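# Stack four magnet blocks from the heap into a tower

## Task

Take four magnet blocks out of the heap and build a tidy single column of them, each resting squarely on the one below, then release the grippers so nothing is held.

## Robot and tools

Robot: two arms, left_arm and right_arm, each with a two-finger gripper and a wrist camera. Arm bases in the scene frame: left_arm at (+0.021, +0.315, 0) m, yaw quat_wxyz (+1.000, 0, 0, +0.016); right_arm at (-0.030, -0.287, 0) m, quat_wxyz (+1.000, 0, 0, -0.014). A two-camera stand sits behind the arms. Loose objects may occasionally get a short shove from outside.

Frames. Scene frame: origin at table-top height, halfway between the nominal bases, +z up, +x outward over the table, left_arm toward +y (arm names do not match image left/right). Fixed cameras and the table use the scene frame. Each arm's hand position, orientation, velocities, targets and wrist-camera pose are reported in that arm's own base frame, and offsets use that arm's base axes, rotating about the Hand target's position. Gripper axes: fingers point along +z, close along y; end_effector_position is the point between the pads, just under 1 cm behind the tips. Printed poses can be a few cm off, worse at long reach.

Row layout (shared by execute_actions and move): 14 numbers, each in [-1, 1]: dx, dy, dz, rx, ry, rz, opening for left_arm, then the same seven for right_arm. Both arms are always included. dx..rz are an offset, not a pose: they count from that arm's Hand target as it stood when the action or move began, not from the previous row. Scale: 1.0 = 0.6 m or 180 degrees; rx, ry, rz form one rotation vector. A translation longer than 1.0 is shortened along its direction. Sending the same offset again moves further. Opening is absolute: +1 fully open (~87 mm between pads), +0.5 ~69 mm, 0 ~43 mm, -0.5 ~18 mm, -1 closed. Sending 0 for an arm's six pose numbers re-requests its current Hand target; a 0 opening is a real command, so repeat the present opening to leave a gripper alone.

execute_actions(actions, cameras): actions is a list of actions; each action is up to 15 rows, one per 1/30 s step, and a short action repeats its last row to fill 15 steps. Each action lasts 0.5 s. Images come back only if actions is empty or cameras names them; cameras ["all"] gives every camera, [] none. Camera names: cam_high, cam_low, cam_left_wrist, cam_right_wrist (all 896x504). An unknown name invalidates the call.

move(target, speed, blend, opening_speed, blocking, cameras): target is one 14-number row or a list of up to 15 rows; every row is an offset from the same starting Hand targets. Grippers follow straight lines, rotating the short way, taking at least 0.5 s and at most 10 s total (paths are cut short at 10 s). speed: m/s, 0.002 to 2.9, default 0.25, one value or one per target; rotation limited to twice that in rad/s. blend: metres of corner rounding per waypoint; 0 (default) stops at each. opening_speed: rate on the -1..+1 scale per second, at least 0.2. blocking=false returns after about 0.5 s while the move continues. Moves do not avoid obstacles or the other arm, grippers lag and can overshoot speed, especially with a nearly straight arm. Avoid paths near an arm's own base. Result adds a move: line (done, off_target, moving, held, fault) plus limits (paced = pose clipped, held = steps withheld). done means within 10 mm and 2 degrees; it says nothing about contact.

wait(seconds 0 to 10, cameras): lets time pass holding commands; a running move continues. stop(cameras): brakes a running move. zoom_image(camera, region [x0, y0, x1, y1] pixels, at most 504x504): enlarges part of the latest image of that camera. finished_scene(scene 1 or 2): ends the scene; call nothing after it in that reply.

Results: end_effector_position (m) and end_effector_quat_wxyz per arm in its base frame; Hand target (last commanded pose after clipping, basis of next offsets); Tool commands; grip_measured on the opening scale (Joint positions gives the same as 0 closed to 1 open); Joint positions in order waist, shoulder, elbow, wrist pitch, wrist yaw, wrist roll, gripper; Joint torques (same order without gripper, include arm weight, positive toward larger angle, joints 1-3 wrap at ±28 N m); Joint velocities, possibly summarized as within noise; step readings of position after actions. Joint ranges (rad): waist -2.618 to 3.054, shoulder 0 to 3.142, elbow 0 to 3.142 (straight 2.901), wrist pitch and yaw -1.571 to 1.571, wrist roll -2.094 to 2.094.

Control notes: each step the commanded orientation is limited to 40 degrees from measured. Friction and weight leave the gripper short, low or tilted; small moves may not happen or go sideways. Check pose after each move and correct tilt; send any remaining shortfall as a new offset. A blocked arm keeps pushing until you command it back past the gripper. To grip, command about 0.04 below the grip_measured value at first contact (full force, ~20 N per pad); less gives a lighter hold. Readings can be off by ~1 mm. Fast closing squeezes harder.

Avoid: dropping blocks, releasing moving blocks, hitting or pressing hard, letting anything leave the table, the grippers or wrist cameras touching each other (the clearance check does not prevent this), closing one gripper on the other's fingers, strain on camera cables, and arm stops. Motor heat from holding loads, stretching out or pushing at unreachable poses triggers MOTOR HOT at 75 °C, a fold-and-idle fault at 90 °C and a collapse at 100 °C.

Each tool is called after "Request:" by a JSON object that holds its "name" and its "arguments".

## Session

Request:
{"name": "execute_actions", "arguments": {"actions": []}}

Scene clock: 0.00 s.
left_arm: end_effector_position=(+0.3799, +0.0198, +0.0408) grip_measured=+0.976 end_effector_quat_wxyz=(+0.547, -0.061, +0.835, -0.007) | right_arm: end_effector_position=(+0.3708, -0.0418, +0.0483) grip_measured=+0.971 end_effector_quat_wxyz=(+0.572, +0.104, +0.811, -0.070)
Joint positions: left_arm=[0.063 1.543 0.398 0.731 0.004 -0.084 0.988] | right_arm=[-0.021 1.525 0.336 0.837 0.215 0.084 0.986]
Joint velocities: within noise
Joint torques (N m): no reading
Heat: left arm: 20 °C; right arm: 21 °C.
Hand target: left_arm +0.3822, +0.0200, +0.0447; +0.551, -0.060, +0.832, -0.007 | right_arm +0.3727, -0.0418, +0.0516; +0.575, +0.104, +0.809, -0.069
Tool commands: left_gripper/opening=+1.0 right_gripper/opening=+1.0

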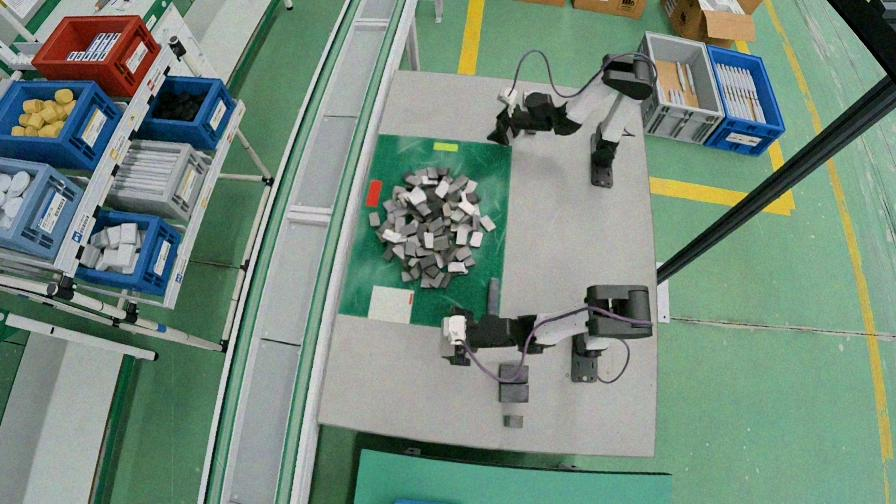

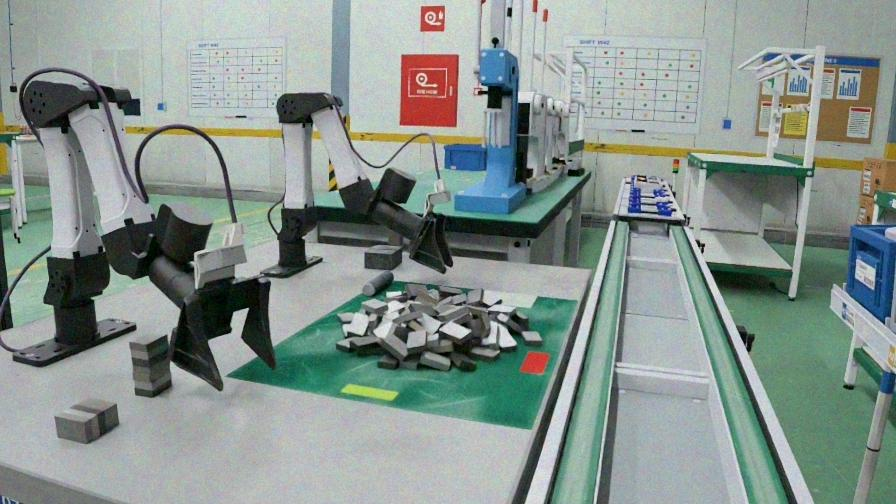

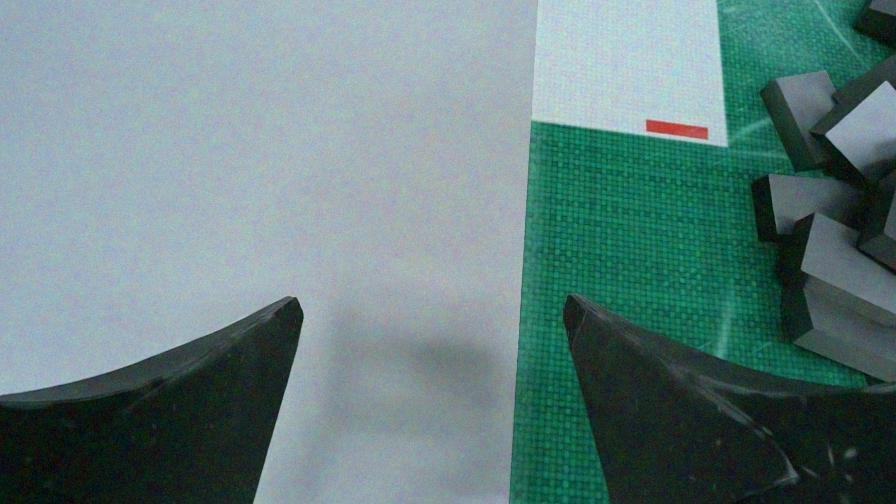

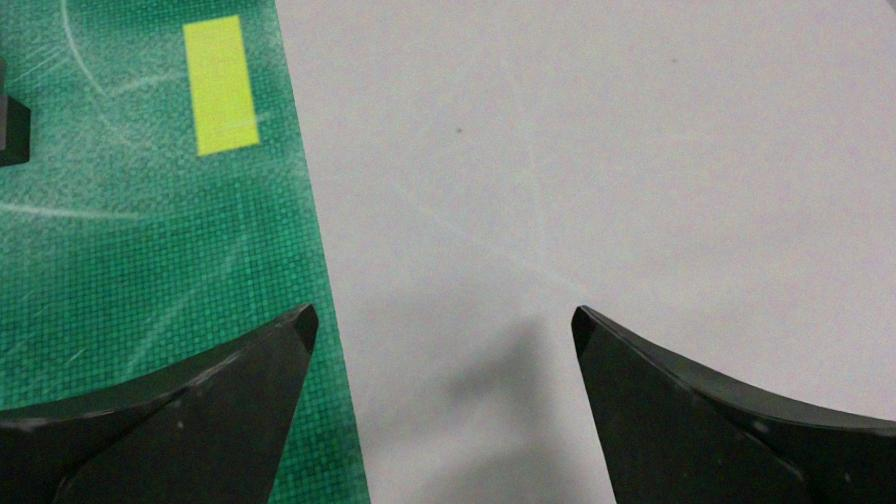

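Request:
{"name": "move", "arguments": {"target": [0,0,0,0,0,0,1, -0.041,0.40,0.162,0.033,0.280,0.075,1], "speed": 0.4, "cameras": ["cam_right_wrist"]}}

Scene clock: 9.40 s.
left_arm: end_effector_position=(+0.3799, +0.0198, +0.0408) grip_measured=+0.976 end_effector_quat_wxyz=(+0.547, -0.061, +0.835, -0.007) | right_arm: end_effector_position=(+0.3473, +0.1946, +0.1475) grip_measured=+0.971 end_effector_quat_wxyz=(+0.180, -0.005, +0.984, -0.005)
Joint positions: left_arm=[0.063 1.543 0.398 0.731 0.004 -0.084 0.988] | right_arm=[0.545 1.905 1.799 -1.156 0.192 0.504 0.986]
Joint torques (N m): left_arm=[0.32 -5.61 6.75 2.69 -0.02 -0.05] | right_arm=[-0.31 -8.54 9.39 0.54 0.09 0.27]
Heat: left arm: 21 °C; right arm: 21 °C.
Hand target: left_arm +0.3822, +0.0200, +0.0448; +0.551, -0.060, +0.832, -0.007 | right_arm +0.3483, +0.1981, +0.1488; +0.175, +0.001, +0.985, -0.001
Off the commanded pose: left_arm 0.005 m, 1 deg | right_arm 0.004 m, 1 deg.
move: done
Images, in order (width x height): cam_right_wrist 896x504.

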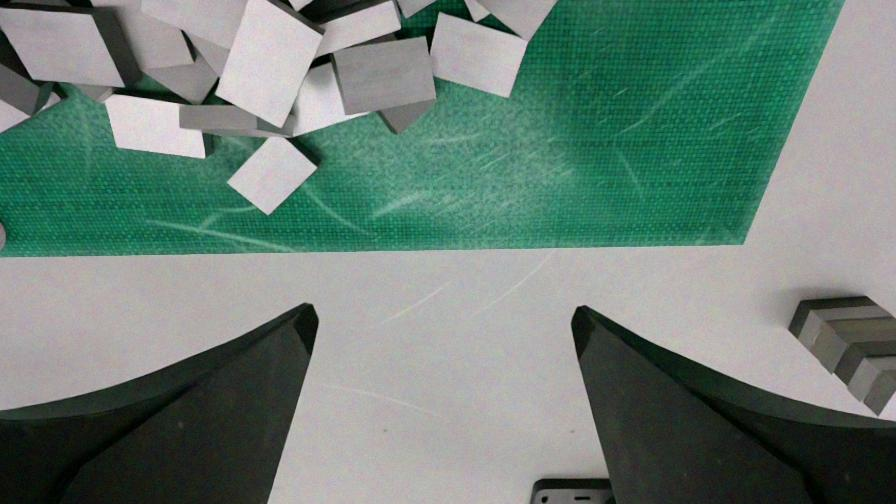

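Request:
{"name": "move", "arguments": {"target": [0,0,0,0,0,0,1, 0.008,0.158,-0.151,0,0,-0.278,0.3], "speed": 0.3, "cameras": ["cam_right_wrist"]}}

Scene clock: 26.40 s.
left_arm: end_effector_position=(+0.3799, +0.0198, +0.0408) grip_measured=+0.976 end_effector_quat_wxyz=(+0.547, -0.061, +0.835, -0.007) | right_arm: end_effector_position=(+0.3516, +0.2916, +0.0611) grip_measured=+0.300 end_effector_quat_wxyz=(+0.155, +0.413, +0.895, -0.068)
Joint positions: left_arm=[0.063 1.543 0.398 0.731 0.004 -0.084 0.988] | right_arm=[0.735 2.342 2.149 -1.381 0.341 1.6 0.65]
Joint torques (N m): left_arm=[0.31 -5.59 6.78 2.68 -0.02 -0.07] | right_arm=[0.06 -10.77 8.62 -0.05 0.42 0.26]
Heat: left arm: 23 °C; right arm: 25 °C.
Hand target: left_arm +0.3822, +0.0200, +0.0448; +0.551, -0.060, +0.832, -0.007 | right_arm +0.3529, +0.2930, +0.0583; +0.158, +0.417, +0.892, -0.075
Off the commanded pose: left_arm 0.005 m, 1 deg | right_arm 0.003 m, 1 deg.
move: done
Images, in order (width x height): cam_right_wrist 896x504.

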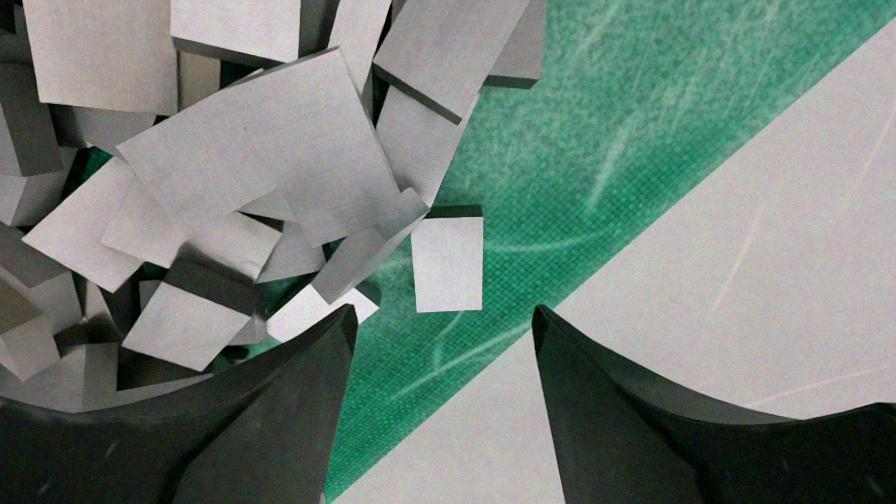

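Request:
{"name": "move", "arguments": {"target": [[0,0,0,0,0,0,1, -0.0127,0.0112,-0.035,0,0,0,-0.16],[0,0,0,0,0,0,1, -0.0127,0.0112,-0.076,0,0,0,-0.16],[0,0,0,0,0,0,1, -0.0127,0.0112,-0.07,0,0,0,-0.5],[0,0,0,0,0,0,1, -0.0127,0.0112,0.06,0,0,0,-0.5],[0,0,0,0,0,0,1, -0.138,-0.288,0.04,0,0,0.278,-0.5],[0,0,0,0,0,0,1, -0.138,-0.288,-0.045,0,0,0.278,-0.5]], "speed": [0.2,0.1,0.1,0.25,0.35,0.2], "blend": [0.005,0,0,0.03,0.02,0], "cameras": ["cam_right_wrist"]}}

Scene clock: 60.67 s.
left_arm: end_effector_position=(+0.3799, +0.0198, +0.0408) grip_measured=+0.976 end_effector_quat_wxyz=(+0.547, -0.061, +0.835, -0.007) | right_arm: end_effector_position=(+0.2697, +0.1207, +0.0359) grip_measured=-0.500 end_effector_quat_wxyz=(+0.178, +0.006, +0.984, -0.003)
Joint positions: left_arm=[0.063 1.543 0.398 0.731 0.004 -0.084 0.988] | right_arm=[0.458 1.562 0.947 -0.636 0.163 0.443 0.25]
Joint torques (N m): left_arm=[0.29 -5.57 6.79 2.68 -0.01 -0.07] | right_arm=[-0.87 -5.78 5.74 0.85 0.07 0.03]
Heat: left arm: 26 °C; right arm: 34 °C.
Hand target: left_arm +0.3822, +0.0200, +0.0448; +0.551, -0.060, +0.832, -0.007 | right_arm +0.2701, +0.1201, +0.0312; +0.175, +0.001, +0.985, -0.001
Off the commanded pose: left_arm 0.005 m, 1 deg | right_arm 0.005 m, 1 deg.
move: done
Images, in order (width x height): cam_right_wrist 896x504.

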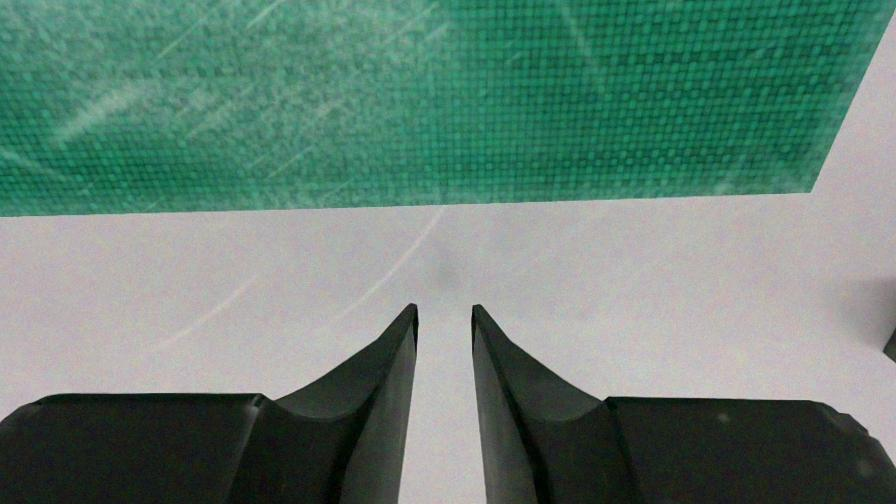

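Request:
{"name": "move", "arguments": {"target": [[0,0,0,0,0,0,1, 0,0,0.09,0,0,0,-0.5],[0,0,0,0,0,0,1, 0.138,0.288,0.09,0,0,-0.278,-0.16],[0,0,0,0,0,0,1, 0.138,0.288,0.045,0,0,-0.278,-0.16]], "speed": [0.3,0.4,0.2], "blend": [0.02,0.01,0], "cameras": ["cam_right_wrist"]}}

Scene clock: 73.13 s.
left_arm: end_effector_position=(+0.3799, +0.0198, +0.0408) grip_measured=+0.976 end_effector_quat_wxyz=(+0.547, -0.061, +0.835, -0.007) | right_arm: end_effector_position=(+0.3510, +0.2920, +0.0631) grip_measured=-0.160 end_effector_quat_wxyz=(+0.154, +0.411, +0.895, -0.075)
Joint positions: left_arm=[0.063 1.543 0.398 0.731 0.004 -0.084 0.988] | right_arm=[0.737 2.363 2.192 -1.418 0.343 1.601 0.42]
Joint torques (N m): left_arm=[0.31 -5.68 6.84 2.69 -0.04 -0.08] | right_arm=[-0.14 -12.31 5.24 0.24 0.39 0.3]
Heat: left arm: 27 °C; right arm: 33 °C.
Hand target: left_arm +0.3822, +0.0200, +0.0448; +0.551, -0.060, +0.832, -0.007 | right_arm +0.3529, +0.2930, +0.0583; +0.158, +0.417, +0.892, -0.075
Off the commanded pose: left_arm 0.005 m, 1 deg | right_arm 0.005 m, 1 deg.
move: done; blend cut to 0 m at target 2
Images, in order (width x height): cam_right_wrist 896x504.

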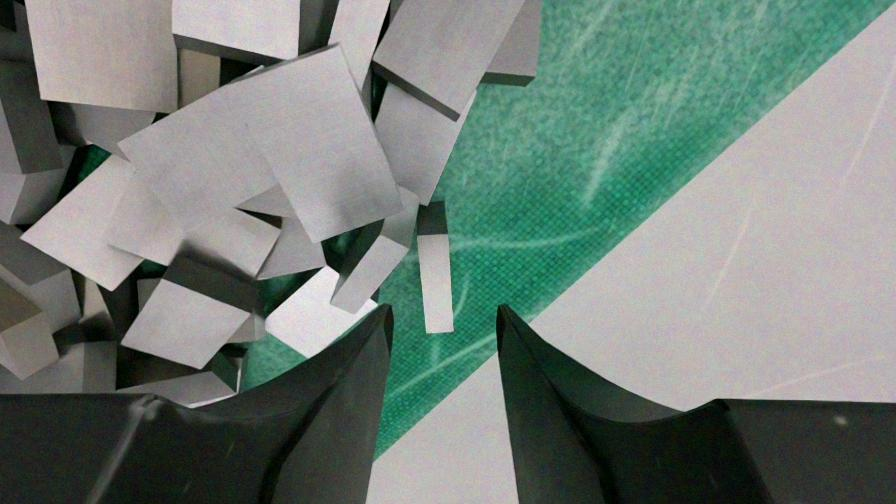

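Request:
{"name": "move", "arguments": {"target": [[0,0,0,0,0,0,1, -0.026,0.0,0,0,0,0,0.3],[0,0,0,0,0,0,1, -0.026,0.0,-0.054,0,0,0,0.3],[0,0,0,0,0,0,1, -0.062,-0.030,-0.054,0,0,0,0.3],[0,0,0,0,0,0,1, -0.062,-0.030,0,0,0,0,0.3]], "speed": [0.2,0.12,0.06,0.2], "blend": [0,0.003,0,0], "cameras": ["cam_right_wrist"]}}

Scene clock: 91.93 s.
left_arm: end_effector_position=(+0.3798, +0.0198, +0.0407) grip_measured=+0.976 end_effector_quat_wxyz=(+0.547, -0.061, +0.835, -0.007) | right_arm: end_effector_position=(+0.3120, +0.2700, +0.0374) grip_measured=+0.300 end_effector_quat_wxyz=(+0.146, +0.412, +0.894, -0.095)
Joint positions: left_arm=[0.063 1.543 0.398 0.731 0.004 -0.084 0.988] | right_arm=[0.761 2.212 1.833 -1.264 0.342 1.638 0.65]
Joint torques (N m): left_arm=[0.34 -5.61 6.76 2.67 -0.01 -0.06] | right_arm=[0.23 -14.46 8.27 -0.08 0.38 0.22]
Heat: left arm: 28 °C; right arm: 39 °C.
Hand target: left_arm +0.3822, +0.0200, +0.0447; +0.551, -0.060, +0.832, -0.007 | right_arm +0.3157, +0.2750, +0.0583; +0.158, +0.417, +0.892, -0.075
Off the commanded pose: left_arm 0.005 m, 1 deg | right_arm 0.022 m, 3 deg.
move: off_target (right_arm)
Images, in order (width x height): cam_right_wrist 896x504.

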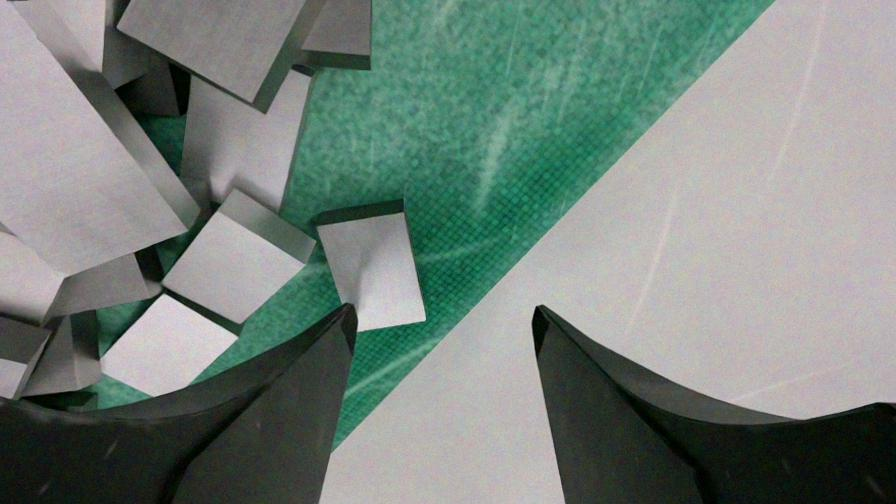

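Request:
{"name": "move", "arguments": {"target": [[0,0,0,0,0,0,1, 0,0,0.045,0,0,0,0.3],[0,0,0,0,0,0,1, 0.032,0.024,0.035,0,0,0.05,-0.1],[0,0,0,0,0,0,1, 0.032,0.024,0.0,0,0,0.05,-0.1]], "speed": [0.1,0.2,0.2], "blend": [0.005,0.005,0], "cameras": ["cam_right_wrist"]}}

Scene clock: 108.20 s.
left_arm: end_effector_position=(+0.3798, +0.0198, +0.0407) grip_measured=+0.976 end_effector_quat_wxyz=(+0.547, -0.061, +0.835, -0.007) | right_arm: end_effector_position=(+0.3336, +0.2905, +0.0685) grip_measured=-0.100 end_effector_quat_wxyz=(+0.163, +0.353, +0.920, -0.054)
Joint positions: left_arm=[0.063 1.543 0.398 0.731 0.004 -0.084 0.988] | right_arm=[0.761 2.232 1.991 -1.286 0.343 1.486 0.45]
Joint torques (N m): left_arm=[0.29 -5.63 6.78 2.67 -0.01 -0.07] | right_arm=[-0.38 -10.51 5.39 0.35 0.38 0.03]
Heat: left arm: 29 °C; right arm: 46 °C.
Hand target: left_arm +0.3822, +0.0200, +0.0447; +0.551, -0.060, +0.832, -0.007 | right_arm +0.3349, +0.2893, +0.0583; +0.163, +0.346, +0.922, -0.062
Off the commanded pose: left_arm 0.005 m, 1 deg | right_arm 0.010 m, 1 deg.
move: done; blend cut to 0 m at target 2
Images, in order (width x height): cam_right_wrist 896x504.

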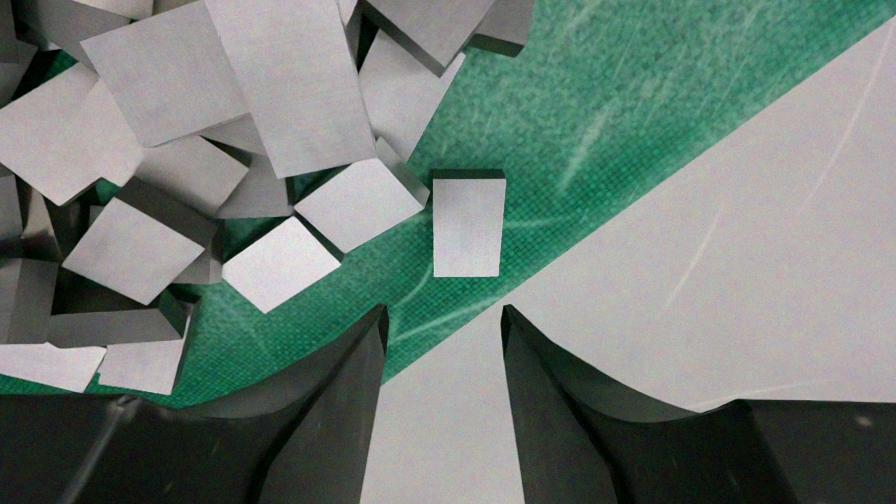

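Request:
{"name": "move", "arguments": {"target": [[0,0,0,0,0,0,1, -0.004,-0.0153,-0.02,0,0,0,-0.1],[0,0,0,0,0,0,1, -0.004,-0.0153,-0.077,0,0,0,-0.1]], "speed": [0.15,0.12], "cameras": ["cam_right_wrist"]}}

Scene clock: 118.47 s.
left_arm: end_effector_position=(+0.3798, +0.0198, +0.0407) grip_measured=+0.976 end_effector_quat_wxyz=(+0.547, -0.061, +0.835, -0.007) | right_arm: end_effector_position=(+0.3266, +0.2799, +0.0224) grip_measured=-0.100 end_effector_quat_wxyz=(+0.157, +0.345, +0.923, -0.069)
Joint positions: left_arm=[0.063 1.543 0.398 0.731 0.004 -0.084 0.988] | right_arm=[0.756 2.231 1.806 -1.13 0.345 1.469 0.45]
Joint torques (N m): left_arm=[0.31 -5.63 6.83 2.68 -0.03 -0.05] | right_arm=[-0.9 -11.1 3.78 0.66 0.36 0.1]
Heat: left arm: 29 °C; right arm: 42 °C.
Hand target: left_arm +0.3822, +0.0200, +0.0447; +0.551, -0.060, +0.832, -0.007 | right_arm +0.3326, +0.2802, +0.0121; +0.163, +0.346, +0.922, -0.062
Off the commanded pose: left_arm 0.005 m, 1 deg | right_arm 0.012 m, 1 deg.
move: off_target (right_arm)
Images, in order (width x height): cam_right_wrist 896x504.

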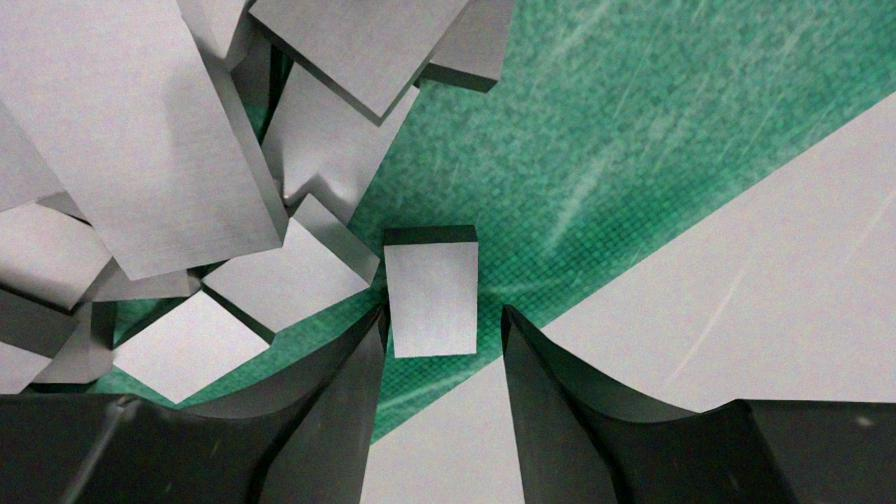

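Request:
{"name": "move", "arguments": {"target": [[0,0,0,0,0,0,1, 0,0,0.006,0,0,0,-0.5],[0,0,0,0,0,0,1, 0,0,0.13,0,0,0,-0.5],[0,0,0,0,0,0,1, -0.104,-0.267,0.12,0,0,0.228,-0.5],[0,0,0,0,0,0,1, -0.104,-0.267,0.034,0,0,0.228,-0.5]], "speed": [0.1,0.25,0.35,0.2], "blend": [0,0.03,0.02,0], "cameras": ["cam_right_wrist"]}}

Scene clock: 129.60 s.
left_arm: end_effector_position=(+0.3798, +0.0198, +0.0407) grip_measured=+0.976 end_effector_quat_wxyz=(+0.547, -0.061, +0.835, -0.007) | right_arm: end_effector_position=(+0.2678, +0.1199, +0.0355) grip_measured=-0.326 end_effector_quat_wxyz=(+0.174, +0.005, +0.985, -0.005)
Joint positions: left_arm=[0.063 1.543 0.398 0.731 0.004 -0.084 0.988] | right_arm=[0.457 1.563 0.947 -0.645 0.161 0.442 0.337]
Joint torques (N m): left_arm=[0.27 -5.64 6.83 2.67 -0.02 -0.07] | right_arm=[-0.96 -5.97 5.9 0.85 0.09 0.04]
Heat: left arm: 30 °C; right arm: 42 °C.
Hand target: left_arm +0.3822, +0.0200, +0.0447; +0.551, -0.060, +0.832, -0.007 | right_arm +0.2701, +0.1201, +0.0324; +0.175, +0.001, +0.985, -0.001
Off the commanded pose: left_arm 0.005 m, 1 deg | right_arm 0.004 m, 1 deg.
move: done
Images, in order (width x height): cam_right_wrist 896x504.

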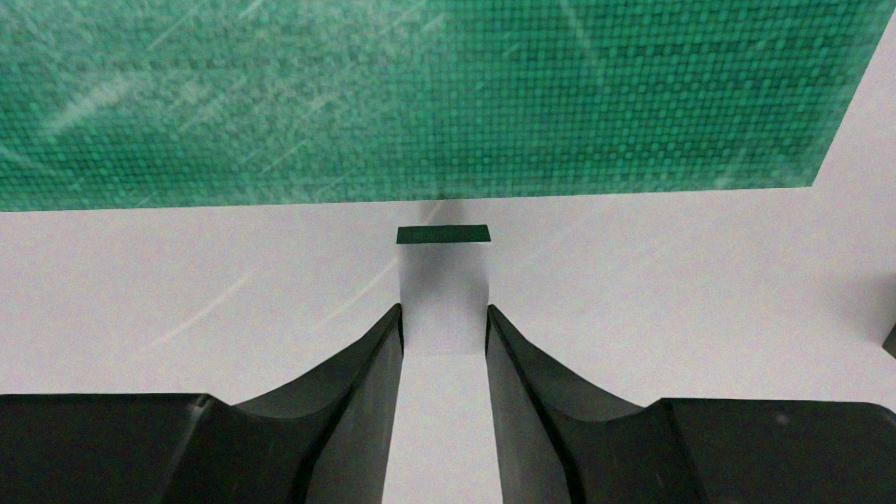

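Request:
{"name": "move", "arguments": {"target": [[0,0,0,0,0,0,1, 0,0,-0.029,0,0,0,-0.5],[0,0,0,0,0,0,1, 0,0,-0.027,0,0,0,0.1],[0,0,0,0,0,0,1, 0,0,0.08,0,0,0,0.1],[0,0,0,0,0,0,1, 0.2,0.09,0.12,0,0,-0.08,0.3]], "speed": [0.06,0.1,0.25,0.35], "blend": [0,0,0.02,0], "cameras": ["cam_right_wrist"]}}

Scene clock: 140.07 s.
left_arm: end_effector_position=(+0.3798, +0.0198, +0.0407) grip_measured=+0.976 end_effector_quat_wxyz=(+0.547, -0.061, +0.835, -0.007) | right_arm: end_effector_position=(+0.3860, +0.1756, +0.1055) grip_measured=+0.300 end_effector_quat_wxyz=(+0.175, +0.114, +0.978, -0.017)
Joint positions: left_arm=[0.063 1.543 0.398 0.731 0.004 -0.084 0.988] | right_arm=[0.457 2.015 1.789 -1.063 0.217 0.659 0.65]
Joint torques (N m): left_arm=[0.29 -5.6 6.72 2.69 -0.02 -0.08] | right_arm=[-0.76 -8.92 9.4 0.52 0.32 0.28]
Heat: left arm: 30 °C; right arm: 38 °C.
Hand target: left_arm +0.3822, +0.0200, +0.0447; +0.551, -0.060, +0.832, -0.007 | right_arm +0.3902, +0.1740, +0.1045; +0.173, +0.124, +0.977, -0.023
Off the commanded pose: left_arm 0.005 m, 1 deg | right_arm 0.005 m, 1 deg.
move: done
Images, in order (width x height): cam_right_wrist 896x504.

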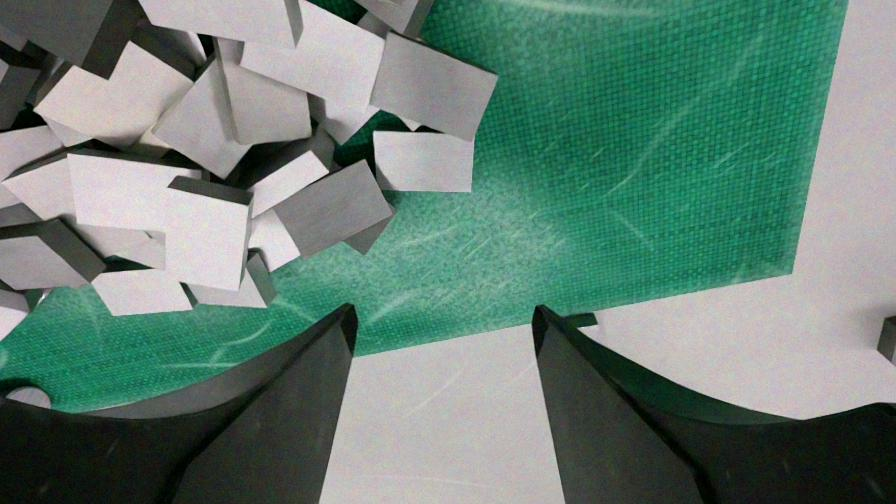

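Request:
{"name": "move", "arguments": {"target": [[0,0,0,0,0,0,1, -0.024,0.288,0.0,0,0,0.541,0],[0,0,0,0,0,0,1, -0.024,0.288,-0.0775,0,0,0.541,0]], "speed": [0.4,0.2], "blend": [0.02,0], "cameras": ["cam_right_wrist"]}}

Scene clock: 181.63 s.
left_arm: end_effector_position=(+0.3798, +0.0198, +0.0407) grip_measured=+0.976 end_effector_quat_wxyz=(+0.547, -0.061, +0.835, -0.007) | right_arm: end_effector_position=(+0.3749, +0.3421, +0.0623) grip_measured=+0.000 end_effector_quat_wxyz=(+0.127, -0.644, +0.746, +0.112)
Joint positions: left_arm=[0.063 1.543 0.398 0.731 0.004 -0.084 0.988] | right_arm=[0.714 2.454 2.341 -1.198 -0.222 -0.681 0.5]
Joint torques (N m): left_arm=[0.29 -5.63 6.78 2.68 0 -0.07] | right_arm=[0.05 -13.15 6.11 0.85 -0.24 -0.01]
Heat: left arm: 32 °C; right arm: 38 °C.
Hand target: left_arm +0.3822, +0.0200, +0.0448; +0.551, -0.060, +0.832, -0.007 | right_arm +0.3758, +0.3467, +0.0580; +0.132, -0.652, +0.738, +0.115
Off the commanded pose: left_arm 0.005 m, 1 deg | right_arm 0.006 m, 1 deg.
move: done
Images, in order (width x height): cam_right_wrist 896x504.

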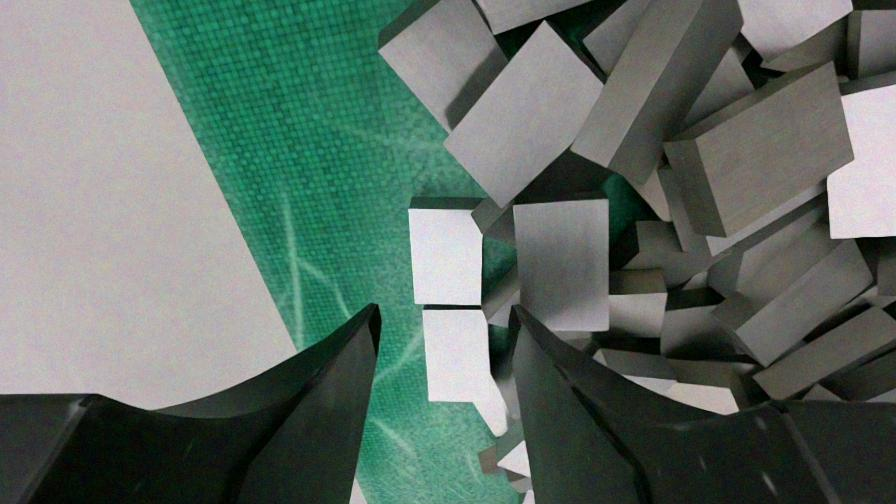

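Request:
{"name": "move", "arguments": {"target": [[0,0,0,0,0,0,1, -0.001,-0.006,-0.04,0,0,0,0],[0,0,0,0,0,0,1, -0.001,-0.006,-0.075,0,0,0,0]], "speed": [0.1,0.08], "blend": [0.003,0], "cameras": ["cam_right_wrist"]}}

Scene clock: 196.97 s.
left_arm: end_effector_position=(+0.3798, +0.0198, +0.0407) grip_measured=+0.976 end_effector_quat_wxyz=(+0.547, -0.061, +0.835, -0.007) | right_arm: end_effector_position=(+0.3669, +0.3398, +0.0248) grip_measured=+0.000 end_effector_quat_wxyz=(+0.117, -0.646, +0.745, +0.120)
Joint positions: left_arm=[0.063 1.543 0.398 0.731 0.004 -0.084 0.988] | right_arm=[0.715 2.429 2.148 -1.051 -0.239 -0.685 0.5]
Joint torques (N m): left_arm=[0.31 -5.56 6.79 2.68 -0.02 -0.06] | right_arm=[-0.49 -12.67 4.25 1.19 -0.06 -0.01]
Heat: left arm: 33 °C; right arm: 47 °C.
Hand target: left_arm +0.3822, +0.0200, +0.0448; +0.551, -0.060, +0.832, -0.007 | right_arm +0.3752, +0.3432, +0.0130; +0.132, -0.652, +0.738, +0.115
Off the commanded pose: left_arm 0.005 m, 1 deg | right_arm 0.015 m, 2 deg.
move: off_target (right_arm)
Images, in order (width x height): cam_right_wrist 896x504.

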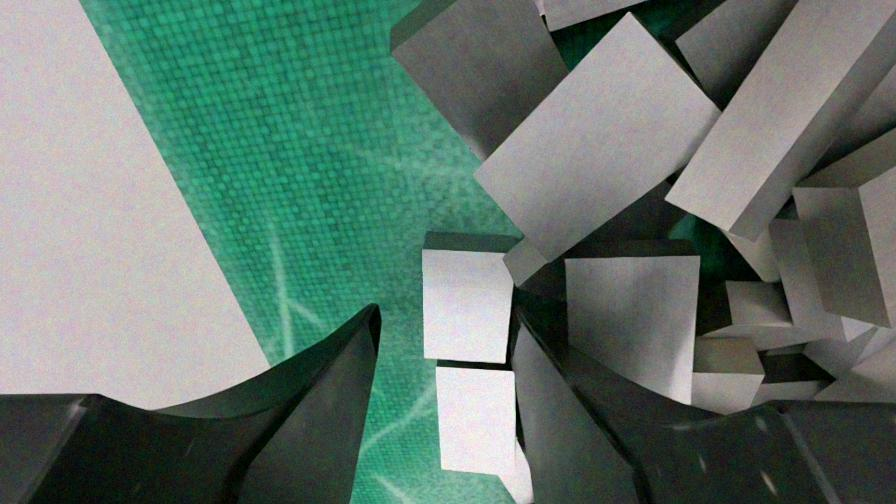

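Request:
{"name": "move", "arguments": {"target": [[0,0,0,0,0,0,1, -0.012,-0.006,0.012,0,0,0,-0.5],[0,0,0,0,0,0,1, -0.012,-0.006,0.16,0,0,0,-0.5],[0,0,0,0,0,0,1, -0.175,-0.372,0.15,0,0,-0.4605,-0.5],[0,0,0,0,0,0,1, -0.175,-0.372,0.062,0,0,-0.4605,-0.5]], "speed": [0.1,0.2,0.4,0.2], "blend": [0,0.03,0.02,0], "cameras": ["cam_right_wrist"]}}

Request:
{"name": "zoom_image", "arguments": {"camera": "cam_right_wrist", "region": [350, 190, 550, 370]}}

Scene clock: 212.83 s.
left_arm: end_effector_position=(+0.3798, +0.0198, +0.0407) grip_measured=+0.976 end_effector_quat_wxyz=(+0.547, -0.061, +0.835, -0.007) | right_arm: end_effector_position=(+0.2665, +0.1206, +0.0528) grip_measured=-0.327 end_effector_quat_wxyz=(+0.169, -0.010, +0.986, +0.001)
Joint positions: left_arm=[0.063 1.543 0.398 0.731 0.004 -0.084 0.988] | right_arm=[0.453 1.538 0.997 -0.72 0.141 0.411 0.337]
Joint torques (N m): left_arm=[0.28 -5.6 6.75 2.68 -0.03 -0.07] | right_arm=[-0.62 -5.85 6.22 0.96 0.27 0.27]
Heat: left arm: 33 °C; right arm: 46 °C.
Hand target: left_arm +0.3822, +0.0200, +0.0448; +0.551, -0.060, +0.832, -0.007 | right_arm +0.2702, +0.1200, +0.0503; +0.175, +0.000, +0.985, -0.001
Off the commanded pose: left_arm 0.005 m, 1 deg | right_arm 0.005 m, 1 deg.
move: done
Images, in order (width x height): cam_right_wrist 896x504.

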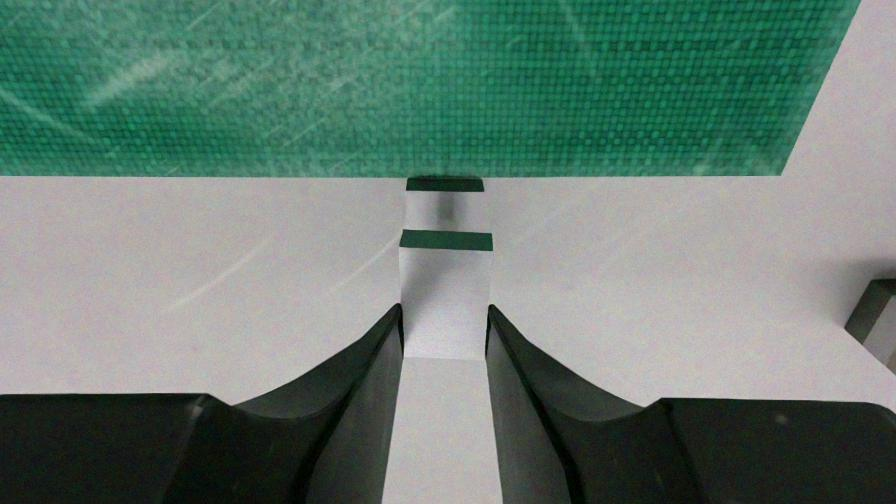

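Scaled by 2.520 from the camera's 896x504 image, which has a finer 1280x720 frame.

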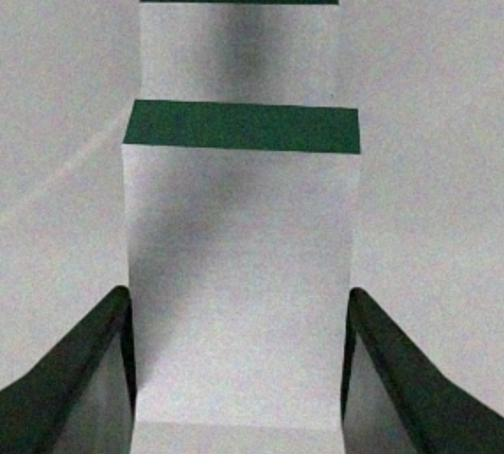

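Request:
{"name": "move", "arguments": {"target": [[0,0,0,0,0,0,1, 0.0055,0,0,0,0,0.012,-0.5],[0,0,0,0,0,0,1, 0.0055,0,-0.036,0,0,0.012,-0.5]], "speed": [0.1,0.08], "cameras": ["cam_right_wrist"]}}

Request:
{"name": "zoom_image", "arguments": {"camera": "cam_right_wrist", "region": [350, 190, 550, 370]}}

Scene clock: 228.87 s.
left_arm: end_effector_position=(+0.3798, +0.0198, +0.0406) grip_measured=+0.976 end_effector_quat_wxyz=(+0.546, -0.061, +0.835, -0.007) | right_arm: end_effector_position=(+0.2711, +0.1212, +0.0322) grip_measured=-0.327 end_effector_quat_wxyz=(+0.173, -0.015, +0.985, +0.002)
Joint positions: left_arm=[0.063 1.543 0.398 0.73 0.004 -0.084 0.988] | right_arm=[0.45 1.576 0.946 -0.622 0.141 0.397 0.337]
Joint torques (N m): left_arm=[0.28 -5.63 6.78 2.68 -0.02 -0.08] | right_arm=[-0.94 -5.96 5.78 0.94 0.12 0.01]
Heat: left arm: 34 °C; right arm: 40 °C.
Hand target: left_arm +0.3822, +0.0200, +0.0447; +0.551, -0.060, +0.832, -0.007 | right_arm +0.2734, +0.1200, +0.0286; +0.175, -0.018, +0.984, +0.003
Off the commanded pose: left_arm 0.005 m, 1 deg | right_arm 0.004 m, 0 deg.
move: done
Images, in order (width x height): cam_right_wrist 896x504.

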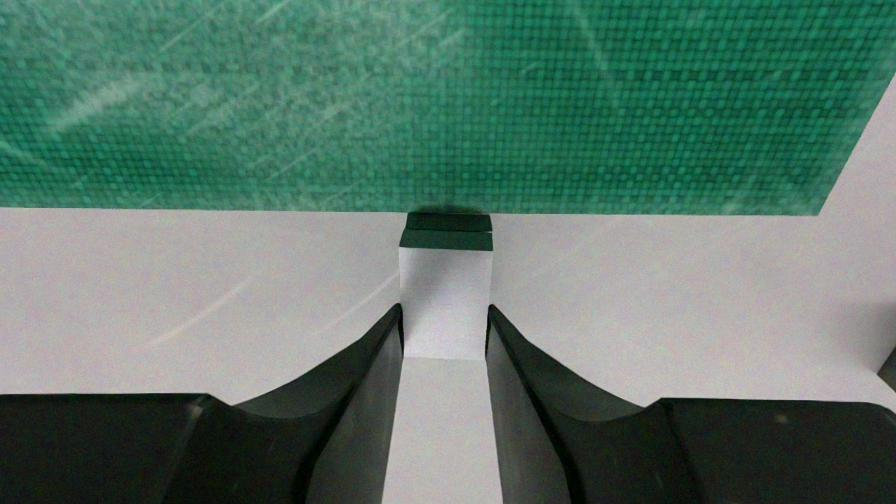

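Scaled by 2.520 from the camera's 896x504 image, which has a finer 1280x720 frame.

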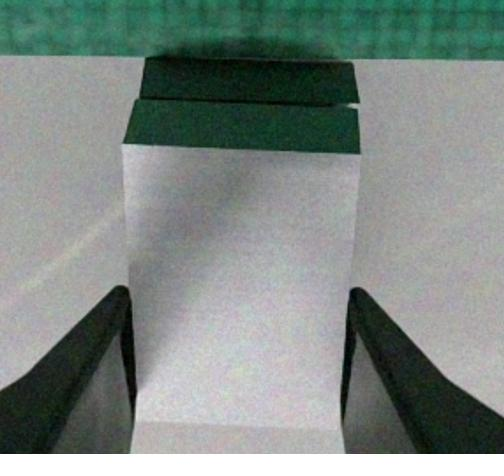

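Request:
{"name": "move", "arguments": {"target": [[0,0,0,0,0,0,1, 0,0,-0.01,0,0,0,-0.5],[0,0,0,0,0,0,1, 0,0,-0.008,0,0,0,0],[0,0,0,0,0,0,1, 0,0,0.12,0,0,0,0],[0,0,0,0,0,0,1, 0.167,0.295,0.13,0,0,0.444,0],[0,0,0,0,0,0,1, 0.167,0.295,0.049,0,0,0.444,0]], "speed": [0.06,0.1,0.25,0.4,0.2], "blend": [0,0,0.02,0.015,0], "cameras": ["cam_right_wrist"]}}

Scene clock: 245.67 s.
left_arm: end_effector_position=(+0.3798, +0.0198, +0.0406) grip_measured=+0.976 end_effector_quat_wxyz=(+0.546, -0.061, +0.835, -0.007) | right_arm: end_effector_position=(+0.3733, +0.2933, +0.0682) grip_measured=+0.000 end_effector_quat_wxyz=(+0.134, -0.638, +0.750, +0.112)
Joint positions: left_arm=[0.063 1.543 0.398 0.73 0.004 -0.084 0.988] | right_arm=[0.635 2.259 2.024 -1.077 -0.242 -0.744 0.5]
Joint torques (N m): left_arm=[0.32 -5.63 6.8 2.68 -0.02 -0.07] | right_arm=[0.14 -11.14 5.9 0.85 -0.15 0.02]
Heat: left arm: 34 °C; right arm: 37 °C.
Hand target: left_arm +0.3822, +0.0200, +0.0447; +0.551, -0.060, +0.832, -0.007 | right_arm +0.3737, +0.2969, +0.0580; +0.132, -0.646, +0.743, +0.114
Off the commanded pose: left_arm 0.005 m, 1 deg | right_arm 0.011 m, 1 deg.
move: off_target (right_arm)
Images, in order (width x height): cam_right_wrist 896x504.

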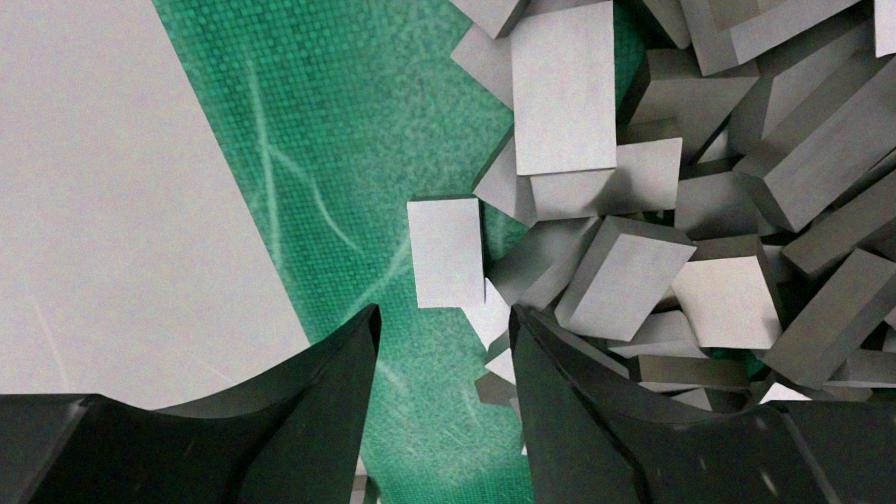

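Request:
{"name": "move", "arguments": {"target": [[0,0,0,0,0,0,1, 0.002,0.0095,-0.03,0,0,0.017,-0.06],[0,0,0,0,0,0,1, 0.002,0.0095,-0.074,0,0,0.017,-0.06]], "speed": [0.1,0.08], "blend": [0.003,0], "cameras": ["cam_right_wrist"]}}

Scene clock: 259.30 s.
left_arm: end_effector_position=(+0.3798, +0.0198, +0.0406) grip_measured=+0.976 end_effector_quat_wxyz=(+0.546, -0.061, +0.835, -0.007) | right_arm: end_effector_position=(+0.3735, +0.3127, +0.0328) grip_measured=-0.060 end_effector_quat_wxyz=(-0.148, +0.664, -0.721, -0.131)
Joint positions: left_arm=[0.063 1.543 0.398 0.73 0.004 -0.084 0.988] | right_arm=[0.654 2.294 1.936 -0.932 -0.286 -0.794 0.47]
Joint torques (N m): left_arm=[0.31 -5.65 6.79 2.69 -0.01 -0.08] | right_arm=[-0.94 -10.43 5.18 0.72 0.13 0.01]
Heat: left arm: 34 °C; right arm: 41 °C.
Hand target: left_arm +0.3822, +0.0200, +0.0447; +0.551, -0.060, +0.832, -0.007 | right_arm +0.3748, +0.3027, +0.0135; -0.129, +0.666, -0.725, -0.118
Off the commanded pose: left_arm 0.005 m, 1 deg | right_arm 0.022 m, 3 deg.
move: off_target (right_arm)
Images, in order (width x height): cam_right_wrist 896x504.

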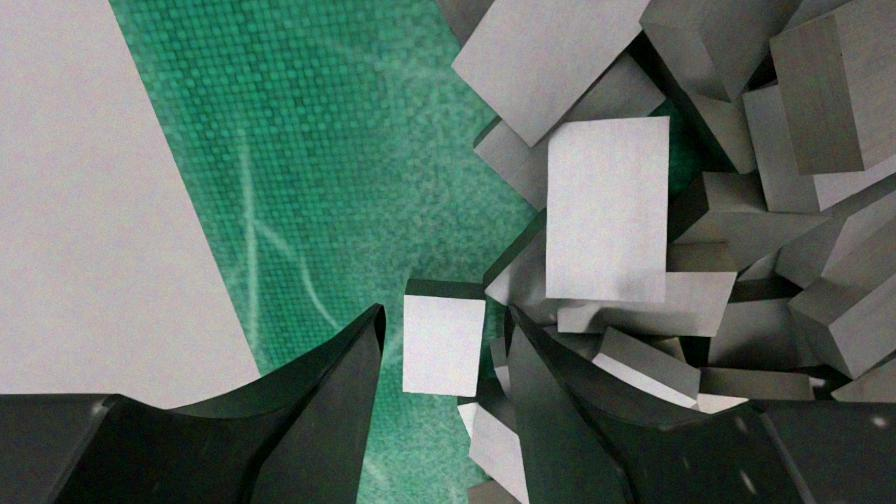

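Request:
{"name": "move", "arguments": {"target": [[0,0,0,0,0,0,1, -0.003,0.01,0.012,0,0,0,-0.22],[0,0,0,0,0,0,1, -0.004,0.006,0.0,0,0,0,-0.22]], "speed": [0.1,0.06], "cameras": ["cam_right_wrist"]}}

Scene clock: 272.43 s.
left_arm: end_effector_position=(+0.3798, +0.0198, +0.0406) grip_measured=+0.976 end_effector_quat_wxyz=(+0.546, -0.061, +0.835, -0.007) | right_arm: end_effector_position=(+0.3749, +0.3127, +0.0324) grip_measured=-0.220 end_effector_quat_wxyz=(-0.150, +0.665, -0.721, -0.127)
Joint positions: left_arm=[0.063 1.543 0.398 0.73 0.004 -0.084 0.988] | right_arm=[0.655 2.294 1.936 -0.927 -0.277 -0.795 0.39]
Joint torques (N m): left_arm=[0.25 -5.63 6.78 2.69 0 -0.07] | right_arm=[-0.24 -10.5 5.24 0.72 0.06 0.1]
Heat: left arm: 35 °C; right arm: 40 °C.
Hand target: left_arm +0.3822, +0.0200, +0.0447; +0.551, -0.060, +0.832, -0.007 | right_arm +0.3724, +0.3062, +0.0136; -0.129, +0.666, -0.725, -0.118
Off the commanded pose: left_arm 0.005 m, 1 deg | right_arm 0.020 m, 3 deg.
move: off_target (right_arm)
Images, in order (width x height): cam_right_wrist 896x504.

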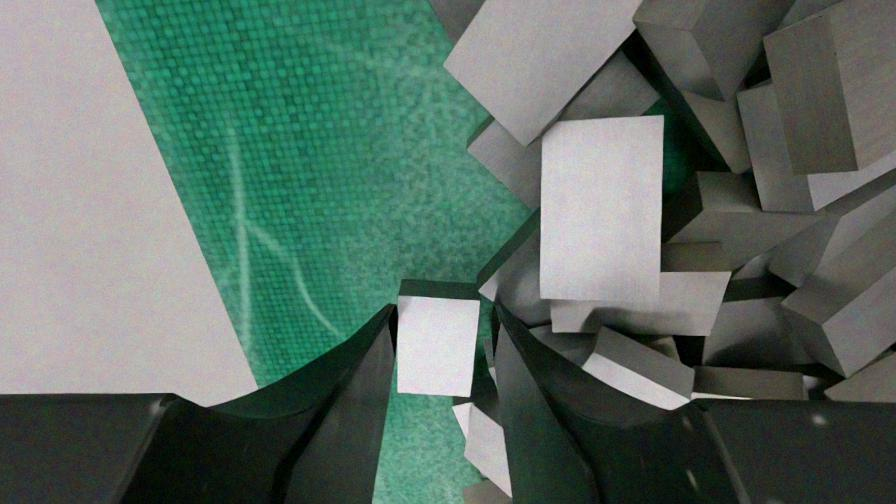

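Request:
{"name": "move", "arguments": {"target": [[0,0,0,0,0,0,1, 0,0,0.14,0,0,0,-0.22],[0,0,0,0,0,0,1, -0.0065,0.0,0.14,0,0,-0.5,0.3],[0,0,0,0,0,0,1, -0.0065,0.0,0.073,0,0,-0.5,0.3]], "speed": [0.2,0.3,0.2], "blend": [0.02,0.01,0], "cameras": ["cam_right_wrist"]}}

Scene clock: 303.27 s.
left_arm: end_effector_position=(+0.3798, +0.0198, +0.0406) grip_measured=+0.976 end_effector_quat_wxyz=(+0.546, -0.061, +0.835, -0.007) | right_arm: end_effector_position=(+0.3690, +0.3034, +0.0627) grip_measured=+0.300 end_effector_quat_wxyz=(+0.172, +0.038, +0.984, -0.007)
Joint positions: left_arm=[0.063 1.543 0.398 0.73 0.004 -0.084 0.988] | right_arm=[0.719 2.286 2.049 -1.087 0.245 0.765 0.65]
Joint torques (N m): left_arm=[0.29 -5.59 6.82 2.68 -0.02 -0.08] | right_arm=[0.34 -12.12 5.82 0.76 0.32 0.28]
Heat: left arm: 36 °C; right arm: 45 °C.
Hand target: left_arm +0.3822, +0.0200, +0.0447; +0.551, -0.060, +0.832, -0.007 | right_arm +0.3686, +0.3062, +0.0574; +0.174, +0.042, +0.984, -0.008
Off the commanded pose: left_arm 0.005 m, 1 deg | right_arm 0.006 m, 1 deg.
move: done; blend cut to 0 m at target 2
Images, in order (width x height): cam_right_wrist 896x504.

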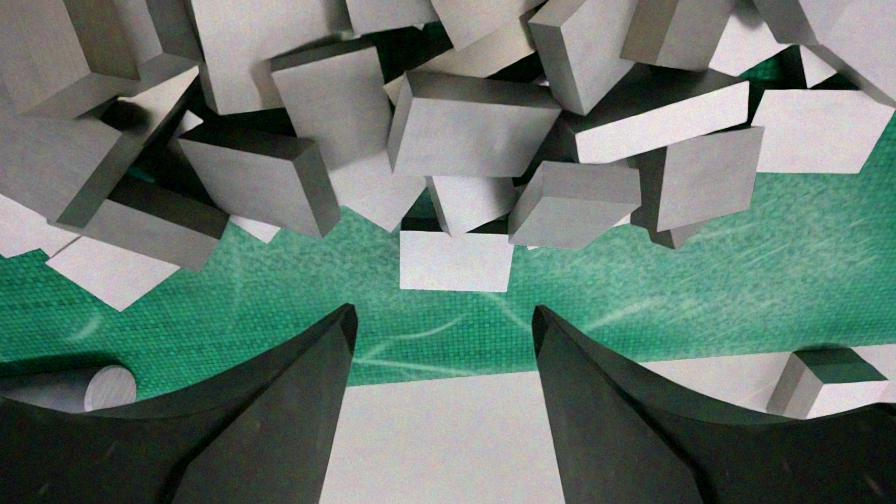

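Request:
{"name": "move", "arguments": {"target": [[0,0,0,0,0,0,1, -0.0127,-0.0087,-0.025,0,0,0,0.15],[0,0,0,0,0,0,1, -0.0127,-0.0087,-0.074,0,0,0,0.15]], "speed": [0.15,0.1], "blend": [0.003,0], "cameras": ["cam_right_wrist"]}}

Scene clock: 311.47 s.
left_arm: end_effector_position=(+0.3798, +0.0198, +0.0406) grip_measured=+0.976 end_effector_quat_wxyz=(+0.546, -0.061, +0.835, -0.007) | right_arm: end_effector_position=(+0.3600, +0.2977, +0.0234) grip_measured=+0.150 end_effector_quat_wxyz=(+0.168, +0.038, +0.985, -0.010)
Joint positions: left_arm=[0.063 1.543 0.398 0.73 0.004 -0.084 0.988] | right_arm=[0.722 2.264 1.858 -0.929 0.245 0.771 0.575]
Joint torques (N m): left_arm=[0.29 -5.61 6.78 2.68 -0.02 -0.08] | right_arm=[0.29 -11.75 4.01 1.01 0.33 0.24]
Heat: left arm: 36 °C; right arm: 49 °C.
Hand target: left_arm +0.3822, +0.0200, +0.0447; +0.551, -0.060, +0.832, -0.007 | right_arm +0.3609, +0.3010, +0.0130; +0.174, +0.042, +0.984, -0.008
Off the commanded pose: left_arm 0.005 m, 1 deg | right_arm 0.011 m, 1 deg.
move: off_target (right_arm)
Images, in order (width x height): cam_right_wrist 896x504.

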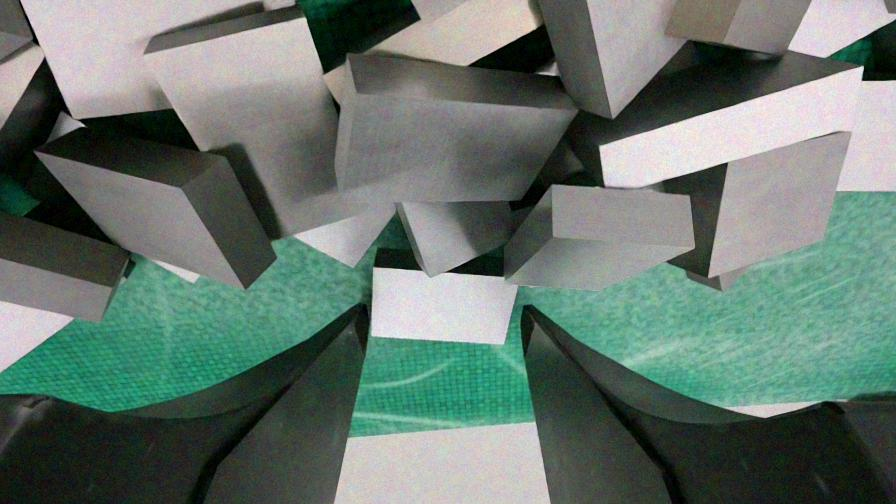

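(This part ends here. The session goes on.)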